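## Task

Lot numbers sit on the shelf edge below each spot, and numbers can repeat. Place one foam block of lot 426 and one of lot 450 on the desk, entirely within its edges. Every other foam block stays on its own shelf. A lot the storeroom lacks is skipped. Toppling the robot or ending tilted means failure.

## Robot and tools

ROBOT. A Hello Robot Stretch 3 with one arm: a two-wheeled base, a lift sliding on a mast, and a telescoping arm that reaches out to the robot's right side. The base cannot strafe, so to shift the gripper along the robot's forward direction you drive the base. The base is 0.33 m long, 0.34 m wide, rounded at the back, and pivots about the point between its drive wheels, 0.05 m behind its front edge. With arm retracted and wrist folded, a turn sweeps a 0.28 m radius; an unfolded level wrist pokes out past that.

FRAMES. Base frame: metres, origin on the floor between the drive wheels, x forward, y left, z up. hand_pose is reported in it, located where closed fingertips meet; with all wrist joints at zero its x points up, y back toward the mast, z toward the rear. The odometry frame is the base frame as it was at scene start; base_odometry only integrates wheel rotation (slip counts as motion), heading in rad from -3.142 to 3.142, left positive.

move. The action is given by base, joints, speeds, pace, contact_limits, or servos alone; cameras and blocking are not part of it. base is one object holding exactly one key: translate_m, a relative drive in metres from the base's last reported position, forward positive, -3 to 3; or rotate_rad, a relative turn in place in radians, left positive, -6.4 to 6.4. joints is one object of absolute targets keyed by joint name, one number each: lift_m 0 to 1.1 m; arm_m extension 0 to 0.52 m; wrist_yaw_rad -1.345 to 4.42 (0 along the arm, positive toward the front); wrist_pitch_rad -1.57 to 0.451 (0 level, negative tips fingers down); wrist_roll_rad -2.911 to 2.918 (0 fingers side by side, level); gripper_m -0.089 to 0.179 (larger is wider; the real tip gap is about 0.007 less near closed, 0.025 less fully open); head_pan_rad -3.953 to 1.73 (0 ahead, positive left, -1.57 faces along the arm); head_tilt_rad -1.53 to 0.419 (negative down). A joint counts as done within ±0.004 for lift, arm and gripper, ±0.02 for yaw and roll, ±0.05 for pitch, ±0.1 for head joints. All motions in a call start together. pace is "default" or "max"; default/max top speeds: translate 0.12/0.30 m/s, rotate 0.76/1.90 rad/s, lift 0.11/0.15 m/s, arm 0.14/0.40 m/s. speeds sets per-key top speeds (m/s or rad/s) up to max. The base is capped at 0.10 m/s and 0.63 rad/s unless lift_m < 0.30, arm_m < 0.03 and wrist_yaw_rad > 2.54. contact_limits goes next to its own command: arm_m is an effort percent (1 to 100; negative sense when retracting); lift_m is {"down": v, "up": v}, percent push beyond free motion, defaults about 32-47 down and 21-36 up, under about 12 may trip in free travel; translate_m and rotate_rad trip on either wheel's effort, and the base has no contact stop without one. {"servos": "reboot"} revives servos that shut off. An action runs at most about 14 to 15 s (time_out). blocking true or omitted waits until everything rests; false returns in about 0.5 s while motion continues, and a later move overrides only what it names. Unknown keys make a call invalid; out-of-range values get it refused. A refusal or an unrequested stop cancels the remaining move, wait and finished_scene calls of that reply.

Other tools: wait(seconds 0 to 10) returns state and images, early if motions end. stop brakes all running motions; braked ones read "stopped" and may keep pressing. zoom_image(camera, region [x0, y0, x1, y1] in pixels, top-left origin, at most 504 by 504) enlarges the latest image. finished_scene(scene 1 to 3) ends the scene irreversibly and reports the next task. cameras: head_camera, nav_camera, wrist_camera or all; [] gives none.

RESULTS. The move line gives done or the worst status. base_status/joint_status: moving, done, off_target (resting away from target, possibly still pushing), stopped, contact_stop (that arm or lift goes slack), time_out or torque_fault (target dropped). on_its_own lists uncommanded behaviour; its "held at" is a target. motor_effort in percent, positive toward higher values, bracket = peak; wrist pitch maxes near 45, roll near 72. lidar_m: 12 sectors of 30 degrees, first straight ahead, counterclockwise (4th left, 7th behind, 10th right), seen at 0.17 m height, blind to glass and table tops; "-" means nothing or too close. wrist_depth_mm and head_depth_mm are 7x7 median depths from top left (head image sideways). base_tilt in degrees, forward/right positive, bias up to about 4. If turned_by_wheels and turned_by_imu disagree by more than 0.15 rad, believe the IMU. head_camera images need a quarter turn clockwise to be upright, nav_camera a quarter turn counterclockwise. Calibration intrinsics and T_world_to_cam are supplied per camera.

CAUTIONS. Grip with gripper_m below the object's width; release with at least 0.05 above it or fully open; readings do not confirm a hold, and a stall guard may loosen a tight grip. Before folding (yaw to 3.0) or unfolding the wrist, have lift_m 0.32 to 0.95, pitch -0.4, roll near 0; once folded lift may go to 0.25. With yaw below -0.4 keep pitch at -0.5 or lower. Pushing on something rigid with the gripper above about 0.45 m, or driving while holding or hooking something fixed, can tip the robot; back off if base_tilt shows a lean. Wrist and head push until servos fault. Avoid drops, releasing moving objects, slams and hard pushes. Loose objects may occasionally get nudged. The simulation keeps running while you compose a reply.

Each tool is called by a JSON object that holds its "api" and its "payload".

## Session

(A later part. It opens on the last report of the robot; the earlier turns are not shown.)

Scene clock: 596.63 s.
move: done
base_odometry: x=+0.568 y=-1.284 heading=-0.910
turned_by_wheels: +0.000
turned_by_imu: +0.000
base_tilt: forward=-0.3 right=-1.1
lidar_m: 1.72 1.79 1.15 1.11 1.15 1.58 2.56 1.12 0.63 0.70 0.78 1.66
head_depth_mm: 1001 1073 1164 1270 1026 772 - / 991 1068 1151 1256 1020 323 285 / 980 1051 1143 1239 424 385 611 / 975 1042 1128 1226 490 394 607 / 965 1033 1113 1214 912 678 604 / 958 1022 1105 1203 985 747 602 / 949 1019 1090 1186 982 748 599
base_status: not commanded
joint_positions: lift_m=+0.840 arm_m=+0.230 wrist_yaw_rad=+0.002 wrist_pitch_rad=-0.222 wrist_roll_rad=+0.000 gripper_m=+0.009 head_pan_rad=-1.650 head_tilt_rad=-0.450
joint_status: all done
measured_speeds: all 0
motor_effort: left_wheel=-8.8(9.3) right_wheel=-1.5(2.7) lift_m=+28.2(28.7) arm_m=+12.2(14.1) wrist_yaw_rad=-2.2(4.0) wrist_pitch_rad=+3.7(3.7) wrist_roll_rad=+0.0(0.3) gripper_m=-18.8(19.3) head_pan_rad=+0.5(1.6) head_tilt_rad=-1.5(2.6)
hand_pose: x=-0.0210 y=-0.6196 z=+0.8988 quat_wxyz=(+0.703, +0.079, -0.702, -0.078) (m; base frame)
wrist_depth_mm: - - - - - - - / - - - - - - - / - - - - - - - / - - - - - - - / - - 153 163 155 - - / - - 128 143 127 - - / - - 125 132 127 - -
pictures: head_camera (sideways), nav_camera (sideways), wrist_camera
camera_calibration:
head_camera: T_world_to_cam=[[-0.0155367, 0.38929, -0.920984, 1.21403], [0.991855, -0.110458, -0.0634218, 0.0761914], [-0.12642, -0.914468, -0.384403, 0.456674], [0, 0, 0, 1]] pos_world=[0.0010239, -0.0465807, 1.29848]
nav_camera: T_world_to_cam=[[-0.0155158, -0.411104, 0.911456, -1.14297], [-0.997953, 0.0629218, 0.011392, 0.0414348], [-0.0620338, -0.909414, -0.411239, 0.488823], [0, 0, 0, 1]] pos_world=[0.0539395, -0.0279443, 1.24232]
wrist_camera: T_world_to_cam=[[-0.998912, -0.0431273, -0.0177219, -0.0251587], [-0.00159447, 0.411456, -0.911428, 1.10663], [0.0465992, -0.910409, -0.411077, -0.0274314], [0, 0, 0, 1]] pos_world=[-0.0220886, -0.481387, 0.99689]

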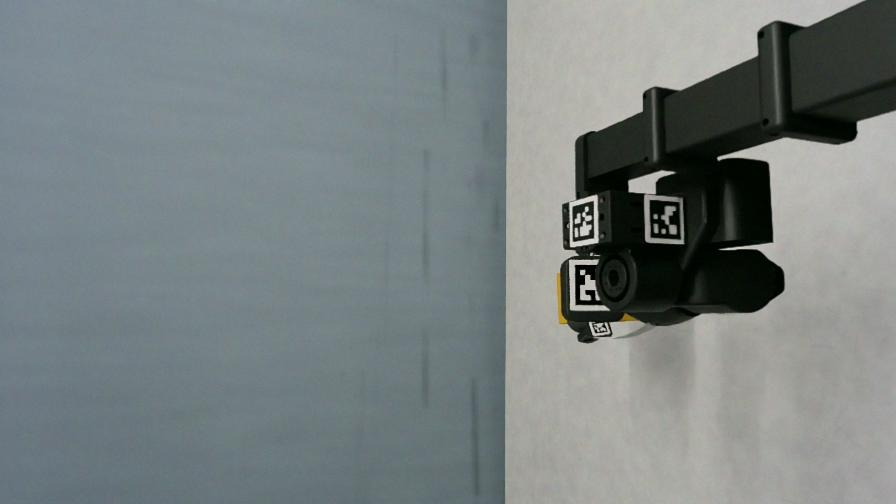

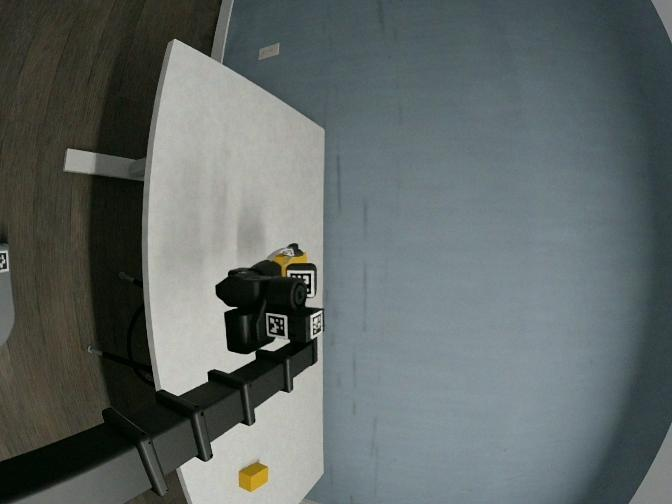

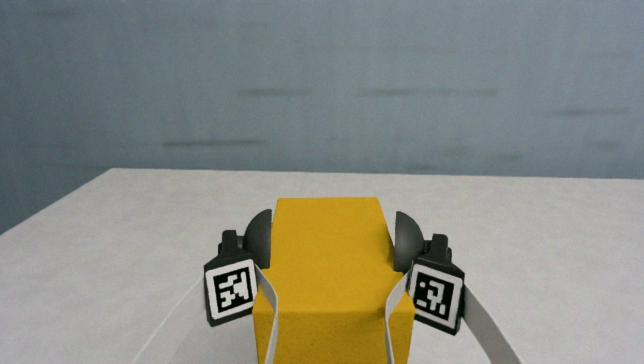

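{"api": "move", "payload": {"joints": {"lift_m": 0.73}, "speeds": {"lift_m": 0.06}, "cameras": []}}

{"api": "move", "payload": {"joints": {"lift_m": 0.693}, "speeds": {"lift_m": 0.02}, "contact_limits": {"lift_m": {"down": 13}}}}

Scene clock: 604.00 s.
move: done
base_odometry: x=+0.568 y=-1.284 heading=-0.910
turned_by_wheels: +0.000
turned_by_imu: +0.000
base_tilt: forward=-0.3 right=-1.2
lidar_m: 1.72 1.78 1.16 1.11 1.15 1.58 2.56 1.12 0.63 0.70 0.78 1.66
head_depth_mm: 1001 1077 1162 1265 1031 772 617 / 990 1069 1155 1256 1021 766 568 / 978 1050 1140 1242 1007 468 423 / 975 1050 1126 1224 1001 458 433 / 964 1034 1114 1212 995 700 572 / 958 1022 1105 1204 982 746 601 / 947 1014 1093 1183 982 740 598
base_status: not commanded
joint_positions: lift_m=+0.730 arm_m=+0.230 wrist_yaw_rad=+0.002 wrist_pitch_rad=-0.222 wrist_roll_rad=+0.000 gripper_m=+0.009 head_pan_rad=-1.650 head_tilt_rad=-0.450
joint_status: all done
measured_speeds: all 0
motor_effort: left_wheel=-8.7(9.1) right_wheel=-1.5(2.6) lift_m=+26.0(27.8) arm_m=+1.2(5.9) wrist_yaw_rad=-2.9(3.6) wrist_pitch_rad=+3.6(3.7) wrist_roll_rad=+0.1(0.3) gripper_m=-18.9(19.2) head_pan_rad=+0.8(1.3) head_tilt_rad=-1.8(2.1)
hand_pose: x=-0.0210 y=-0.6196 z=+0.7888 quat_wxyz=(+0.703, +0.079, -0.702, -0.078) (m; base frame)
wrist_depth_mm: - - - - - - - / - - - - - - - / - - - - - - - / - - - - - - - / - - 153 162 155 - - / - - 128 142 127 - - / - - 126 132 127 - -
pictures: none
No camera images: "cameras" was empty.

Scene clock: 606.27 s.
move: done
base_odometry: x=+0.568 y=-1.284 heading=-0.910
turned_by_wheels: +0.000
turned_by_imu: +0.000
base_tilt: forward=-0.4 right=-1.1
lidar_m: 1.72 1.78 1.16 1.11 1.15 1.58 2.55 1.12 0.63 0.71 0.78 1.66
head_depth_mm: 1002 1077 1164 1274 1028 771 618 / 990 1069 1152 1254 1024 766 613 / 985 1055 1136 1235 1015 763 437 / 975 1042 1128 1226 1000 729 446 / 969 1032 1115 1213 993 719 559 / 958 1022 1104 1197 989 750 604 / 951 1013 1093 1185 980 744 598
base_status: not commanded
joint_positions: lift_m=+0.693 arm_m=+0.230 wrist_yaw_rad=+0.002 wrist_pitch_rad=-0.180 wrist_roll_rad=+0.000 gripper_m=+0.009 head_pan_rad=-1.650 head_tilt_rad=-0.450
joint_status: all done
measured_speeds: all 0
motor_effort: left_wheel=-8.2(9.3) right_wheel=-1.3(2.9) lift_m=+20.2(25.9) arm_m=-4.6(4.6) wrist_yaw_rad=-1.8(3.9) wrist_pitch_rad=-4.0(4.5) wrist_roll_rad=+0.2(0.4) gripper_m=-18.4(19.2) head_pan_rad=+0.4(1.3) head_tilt_rad=-1.7(2.1)
contact_limits: lift_m down 13 (down: maximum 72; up: maximum 65)
hand_pose: x=-0.0210 y=-0.6227 z=+0.7621 quat_wxyz=(+0.705, +0.065, -0.704, -0.063) (m; base frame)
wrist_depth_mm: - - - - - - - / - - - - - - - / - - - - - - - / - - - - - - - / - - 153 164 150 - - / - - 128 142 127 - - / - - 125 130 128 - -
pictures: head_camera (sideways), nav_camera (sideways), wrist_camera
camera_calibration:
head_camera: T_world_to_cam=[[-0.0155367, 0.38929, -0.920984, 1.21403], [0.991855, -0.110458, -0.0634218, 0.0761914], [-0.12642, -0.914468, -0.384403, 0.456674], [0, 0, 0, 1]] pos_world=[0.0010239, -0.0465807, 1.29848]
nav_camera: T_world_to_cam=[[-0.0155158, -0.411104, 0.911456, -1.14297], [-0.997953, 0.0629218, 0.011392, 0.0414348], [-0.0620338, -0.909414, -0.411239, 0.488823], [0, 0, 0, 1]] pos_world=[0.0539395, -0.0279443, 1.24232]
wrist_camera: T_world_to_cam=[[-0.998908, -0.0439226, -0.0159396, -0.0295549], [-0.00159272, 0.372942, -0.927853, 0.971795], [0.0466982, -0.926814, -0.372605, -0.126046], [0, 0, 0, 1]] pos_world=[-0.0220887, -0.480542, 0.854246]

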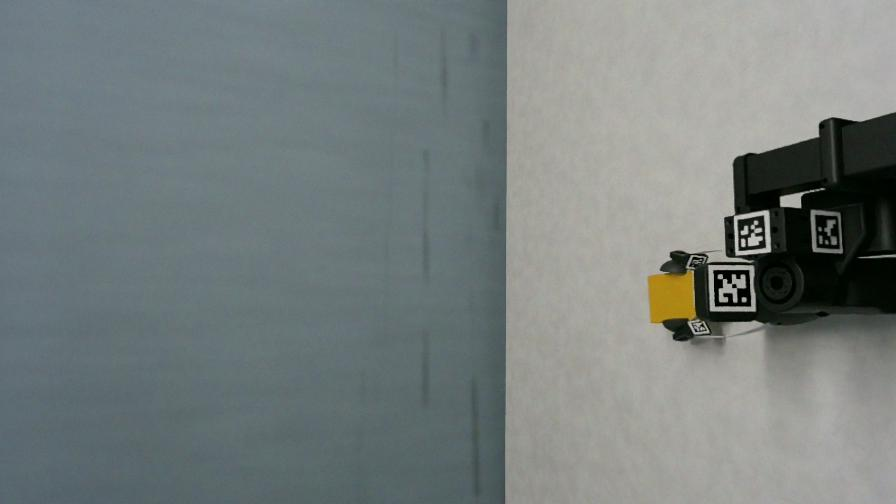

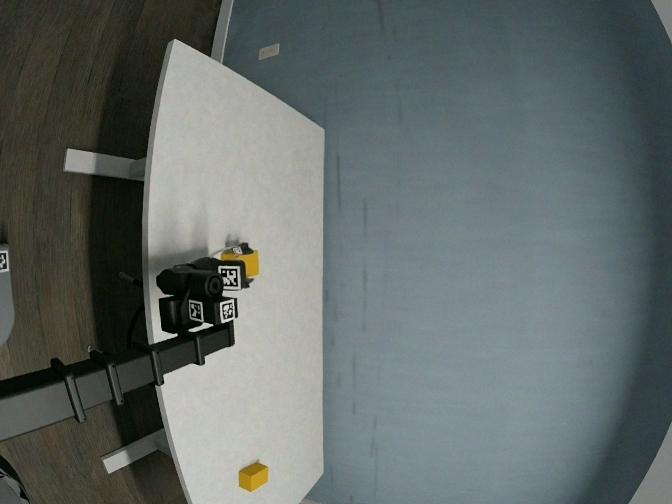

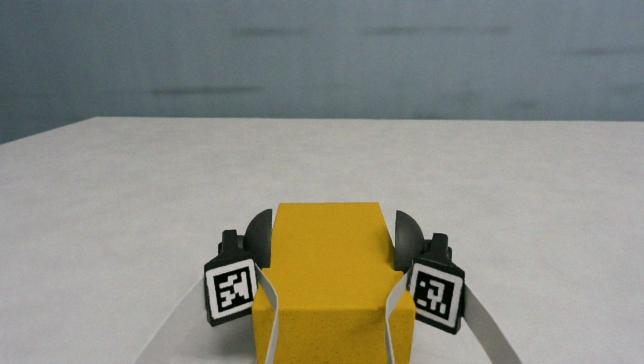

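{"api": "move", "payload": {"joints": {"lift_m": 0.702}, "speeds": {"lift_m": 0.02}, "cameras": []}}

Scene clock: 611.60 s.
move: done
base_odometry: x=+0.568 y=-1.284 heading=-0.910
turned_by_wheels: +0.000
turned_by_imu: +0.000
base_tilt: forward=-0.3 right=-1.2
lidar_m: 1.72 1.79 1.15 1.11 1.15 1.58 2.55 1.12 0.63 0.70 0.78 1.66
head_depth_mm: 1000 1075 1159 1276 1029 772 617 / 990 1060 1147 1260 1022 767 597 / 984 1054 1136 1241 1013 762 429 / 975 1046 1123 1232 1006 688 442 / 965 1035 1119 1215 998 720 558 / 959 1022 1105 1198 984 746 602 / 949 1019 1093 1187 977 743 599
base_status: not commanded
joint_positions: lift_m=+0.702 arm_m=+0.230 wrist_yaw_rad=+0.002 wrist_pitch_rad=-0.212 wrist_roll_rad=+0.000 gripper_m=+0.009 head_pan_rad=-1.650 head_tilt_rad=-0.450
joint_status: all done
measured_speeds: all 0
motor_effort: left_wheel=-7.7(8.3) right_wheel=-1.8(2.8) lift_m=+29.1(30.0) arm_m=-8.7(9.1) wrist_yaw_rad=-2.2(3.6) wrist_pitch_rad=+1.7(4.1) wrist_roll_rad=-0.1(0.2) gripper_m=-18.9(18.9) head_pan_rad=+0.9(0.9) head_tilt_rad=-1.1(2.0)
hand_pose: x=-0.0210 y=-0.6204 z=+0.7633 quat_wxyz=(+0.704, +0.076, -0.703, -0.074) (m; base frame)
wrist_depth_mm: - - - - - - - / - - - - - - - / - - - - - - - / - - - - - - - / - - 153 163 156 - - / - - 128 142 127 - - / - - 125 131 127 - -
pictures: none
No camera images: "cameras" was empty.

Just touching. Release.

{"api": "move", "payload": {"joints": {"gripper_m": 0.179}, "cameras": []}}

{"api": "wait", "payload": {"seconds": 1, "cameras": []}}

{"api": "move", "payload": {"joints": {"arm_m": 0.02}, "speeds": {"arm_m": 0.06}}}

Scene clock: 621.37 s.
move: done
base_odometry: x=+0.568 y=-1.284 heading=-0.910
turned_by_wheels: +0.000
turned_by_imu: +0.000
base_tilt: forward=-0.3 right=-1.2
lidar_m: 1.72 1.79 1.15 1.11 1.15 1.58 2.56 1.12 0.63 0.70 0.78 1.66
head_depth_mm: 1001 1077 1164 1273 1031 772 617 / 993 1063 1153 1258 1019 764 598 / 980 1052 1138 1234 1007 761 429 / 971 1045 1125 1221 1003 684 442 / 964 1030 1116 1207 996 725 559 / 958 1029 1102 1192 986 722 600 / 950 1017 1093 1186 982 743 600
base_status: not commanded
joint_positions: lift_m=+0.702 arm_m=+0.230 wrist_yaw_rad=+0.002 wrist_pitch_rad=-0.213 wrist_roll_rad=+0.000 gripper_m=+0.179 head_pan_rad=-1.650 head_tilt_rad=-0.450
joint_status: all done
measured_speeds: all 0
motor_effort: left_wheel=-7.7(8.5) right_wheel=-1.8(2.6) lift_m=+24.9(29.9) arm_m=-8.9(9.6) wrist_yaw_rad=-3.3(3.4) wrist_pitch_rad=+2.0(2.1) wrist_roll_rad=-0.1(0.3) gripper_m=+0.4(86.8) head_pan_rad=+1.1(1.3) head_tilt_rad=-1.8(2.1)
hand_pose: x=-0.0210 y=-0.6203 z=+0.7629 quat_wxyz=(+0.704, +0.076, -0.703, -0.075) (m; base frame)
wrist_depth_mm: - - - - - - - / - - - - - - - / - - - - - - - / - - - - - - - / - 143 - 163 - - - / - 126 - 143 137 - - / - - 131 131 129 - 105
pictures: none
No camera images: "cameras" was empty.

Scene clock: 622.37 s.
base_odometry: x=+0.568 y=-1.284 heading=-0.910
turned_by_wheels: +0.000
turned_by_imu: +0.000
base_tilt: forward=-0.4 right=-1.0
lidar_m: 1.72 1.79 1.16 1.11 1.16 1.58 2.56 1.12 0.63 0.70 0.78 1.66
head_depth_mm: 1001 1075 1166 1271 1030 769 618 / 993 1064 1149 1247 1021 768 596 / 983 1055 1142 1232 1011 757 430 / 973 1043 1126 1225 1003 684 442 / 963 1034 1120 1213 992 725 559 / 953 1024 1106 1199 984 722 603 / 949 1014 1092 1181 979 741 599
base_status: not commanded
joint_positions: lift_m=+0.702 arm_m=+0.230 wrist_yaw_rad=+0.002 wrist_pitch_rad=-0.213 wrist_roll_rad=+0.000 gripper_m=+0.179 head_pan_rad=-1.650 head_tilt_rad=-0.450
joint_status: all done
measured_speeds: all 0
motor_effort: left_wheel=-8.1(8.5) right_wheel=-1.7(2.6) lift_m=+23.6(29.9) arm_m=-8.3(9.6) wrist_yaw_rad=-1.5(3.4) wrist_pitch_rad=+2.1(2.1) wrist_roll_rad=+0.1(0.3) gripper_m=+0.1(86.8) head_pan_rad=-0.1(1.3) head_tilt_rad=-0.9(2.1)
hand_pose: x=-0.0210 y=-0.6203 z=+0.7629 quat_wxyz=(+0.704, +0.076, -0.703, -0.075) (m; base frame)
wrist_depth_mm: - - - - - - - / - - - - - - - / - - - - - - - / - - - - - - - / - 142 - 163 - - - / - 126 - 142 136 - - / - - 131 131 129 - 105
wait: 1.00 s; at rest by 0.27 s
pictures: none
No camera images: "cameras" was empty.

Scene clock: 626.57 s.
move: done
base_odometry: x=+0.568 y=-1.284 heading=-0.910
turned_by_wheels: +0.000
turned_by_imu: +0.000
base_tilt: forward=-0.3 right=-1.3
lidar_m: 1.72 1.78 1.15 1.11 1.15 1.58 2.55 1.12 0.63 0.70 0.78 1.66
head_depth_mm: 998 1080 1164 1270 1033 770 619 / 991 1065 1149 1247 1020 766 615 / 983 1057 1140 1242 1012 760 610 / 971 1047 1128 1225 1006 748 606 / 968 1034 1114 1220 995 726 606 / 958 1024 1104 1194 986 748 600 / 946 1012 1094 1180 980 741 599
base_status: not commanded
joint_positions: lift_m=+0.702 arm_m=+0.020 wrist_yaw_rad=+0.002 wrist_pitch_rad=-0.214 wrist_roll_rad=+0.000 gripper_m=+0.179 head_pan_rad=-1.650 head_tilt_rad=-0.450
joint_status: all done
measured_speeds: all 0
motor_effort: left_wheel=-7.7(8.5) right_wheel=-2.2(2.6) lift_m=+28.7(29.9) arm_m=-12.0(14.2) wrist_yaw_rad=-2.6(3.8) wrist_pitch_rad=+2.1(2.1) wrist_roll_rad=-0.1(0.3) gripper_m=+0.8(1.2) head_pan_rad=+0.2(0.9) head_tilt_rad=-1.4(2.1)
hand_pose: x=-0.0210 y=-0.4103 z=+0.7628 quat_wxyz=(+0.704, +0.076, -0.703, -0.075) (m; base frame)
wrist_depth_mm: - - - - - - - / - - - - - - - / - - - - - - - / - - - - - - - / - 142 - - - - - / - 126 - - - - - / - - - - - - 105
pictures: head_camera (sideways), nav_camera (sideways), wrist_camera
camera_calibration:
head_camera: T_world_to_cam=[[-0.0155367, 0.38929, -0.920984, 1.21403], [0.991855, -0.110458, -0.0634218, 0.0761914], [-0.12642, -0.914468, -0.384403, 0.456674], [0, 0, 0, 1]] pos_world=[0.0010239, -0.0465807, 1.29848]
nav_camera: T_world_to_cam=[[-0.0155158, -0.411104, 0.911456, -1.14297], [-0.997953, 0.0629218, 0.011392, 0.0414348], [-0.0620338, -0.909414, -0.411239, 0.488823], [0, 0, 0, 1]] pos_world=[0.0539395, -0.0279443, 1.24232]
wrist_camera: T_world_to_cam=[[-0.998912, -0.0432766, -0.0173543, -0.0188836], [-0.00159403, 0.403677, -0.9149, 0.896087], [0.0465993, -0.913877, -0.403307, 0.0998702], [0, 0, 0, 1]] pos_world=[-0.0220886, -0.271278, 0.859781]

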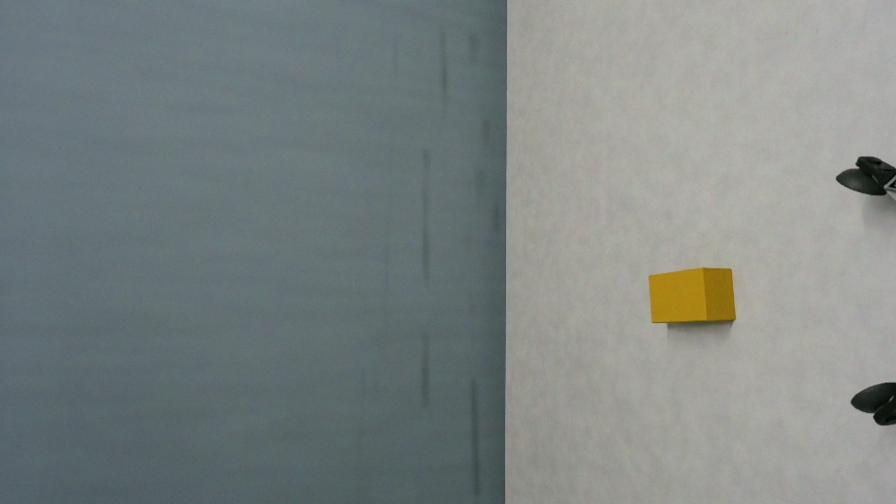

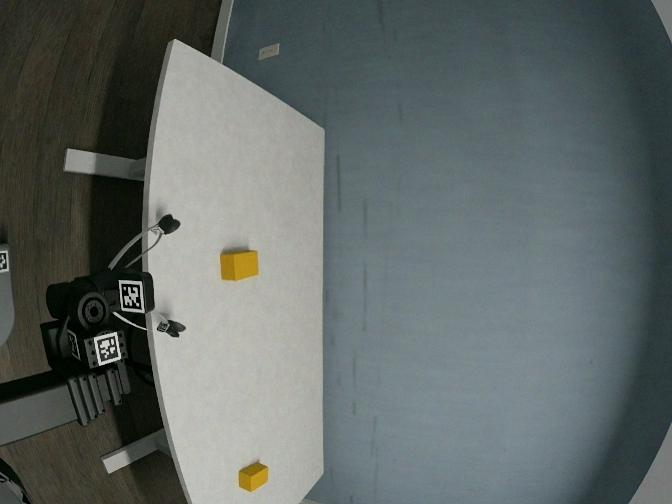

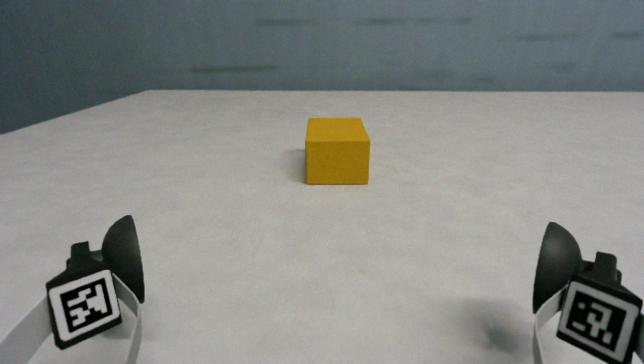

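Both blocks are well on the desk.

{"api": "finished_scene", "payload": {"scene": 3}}

The scene is finished: the task was done.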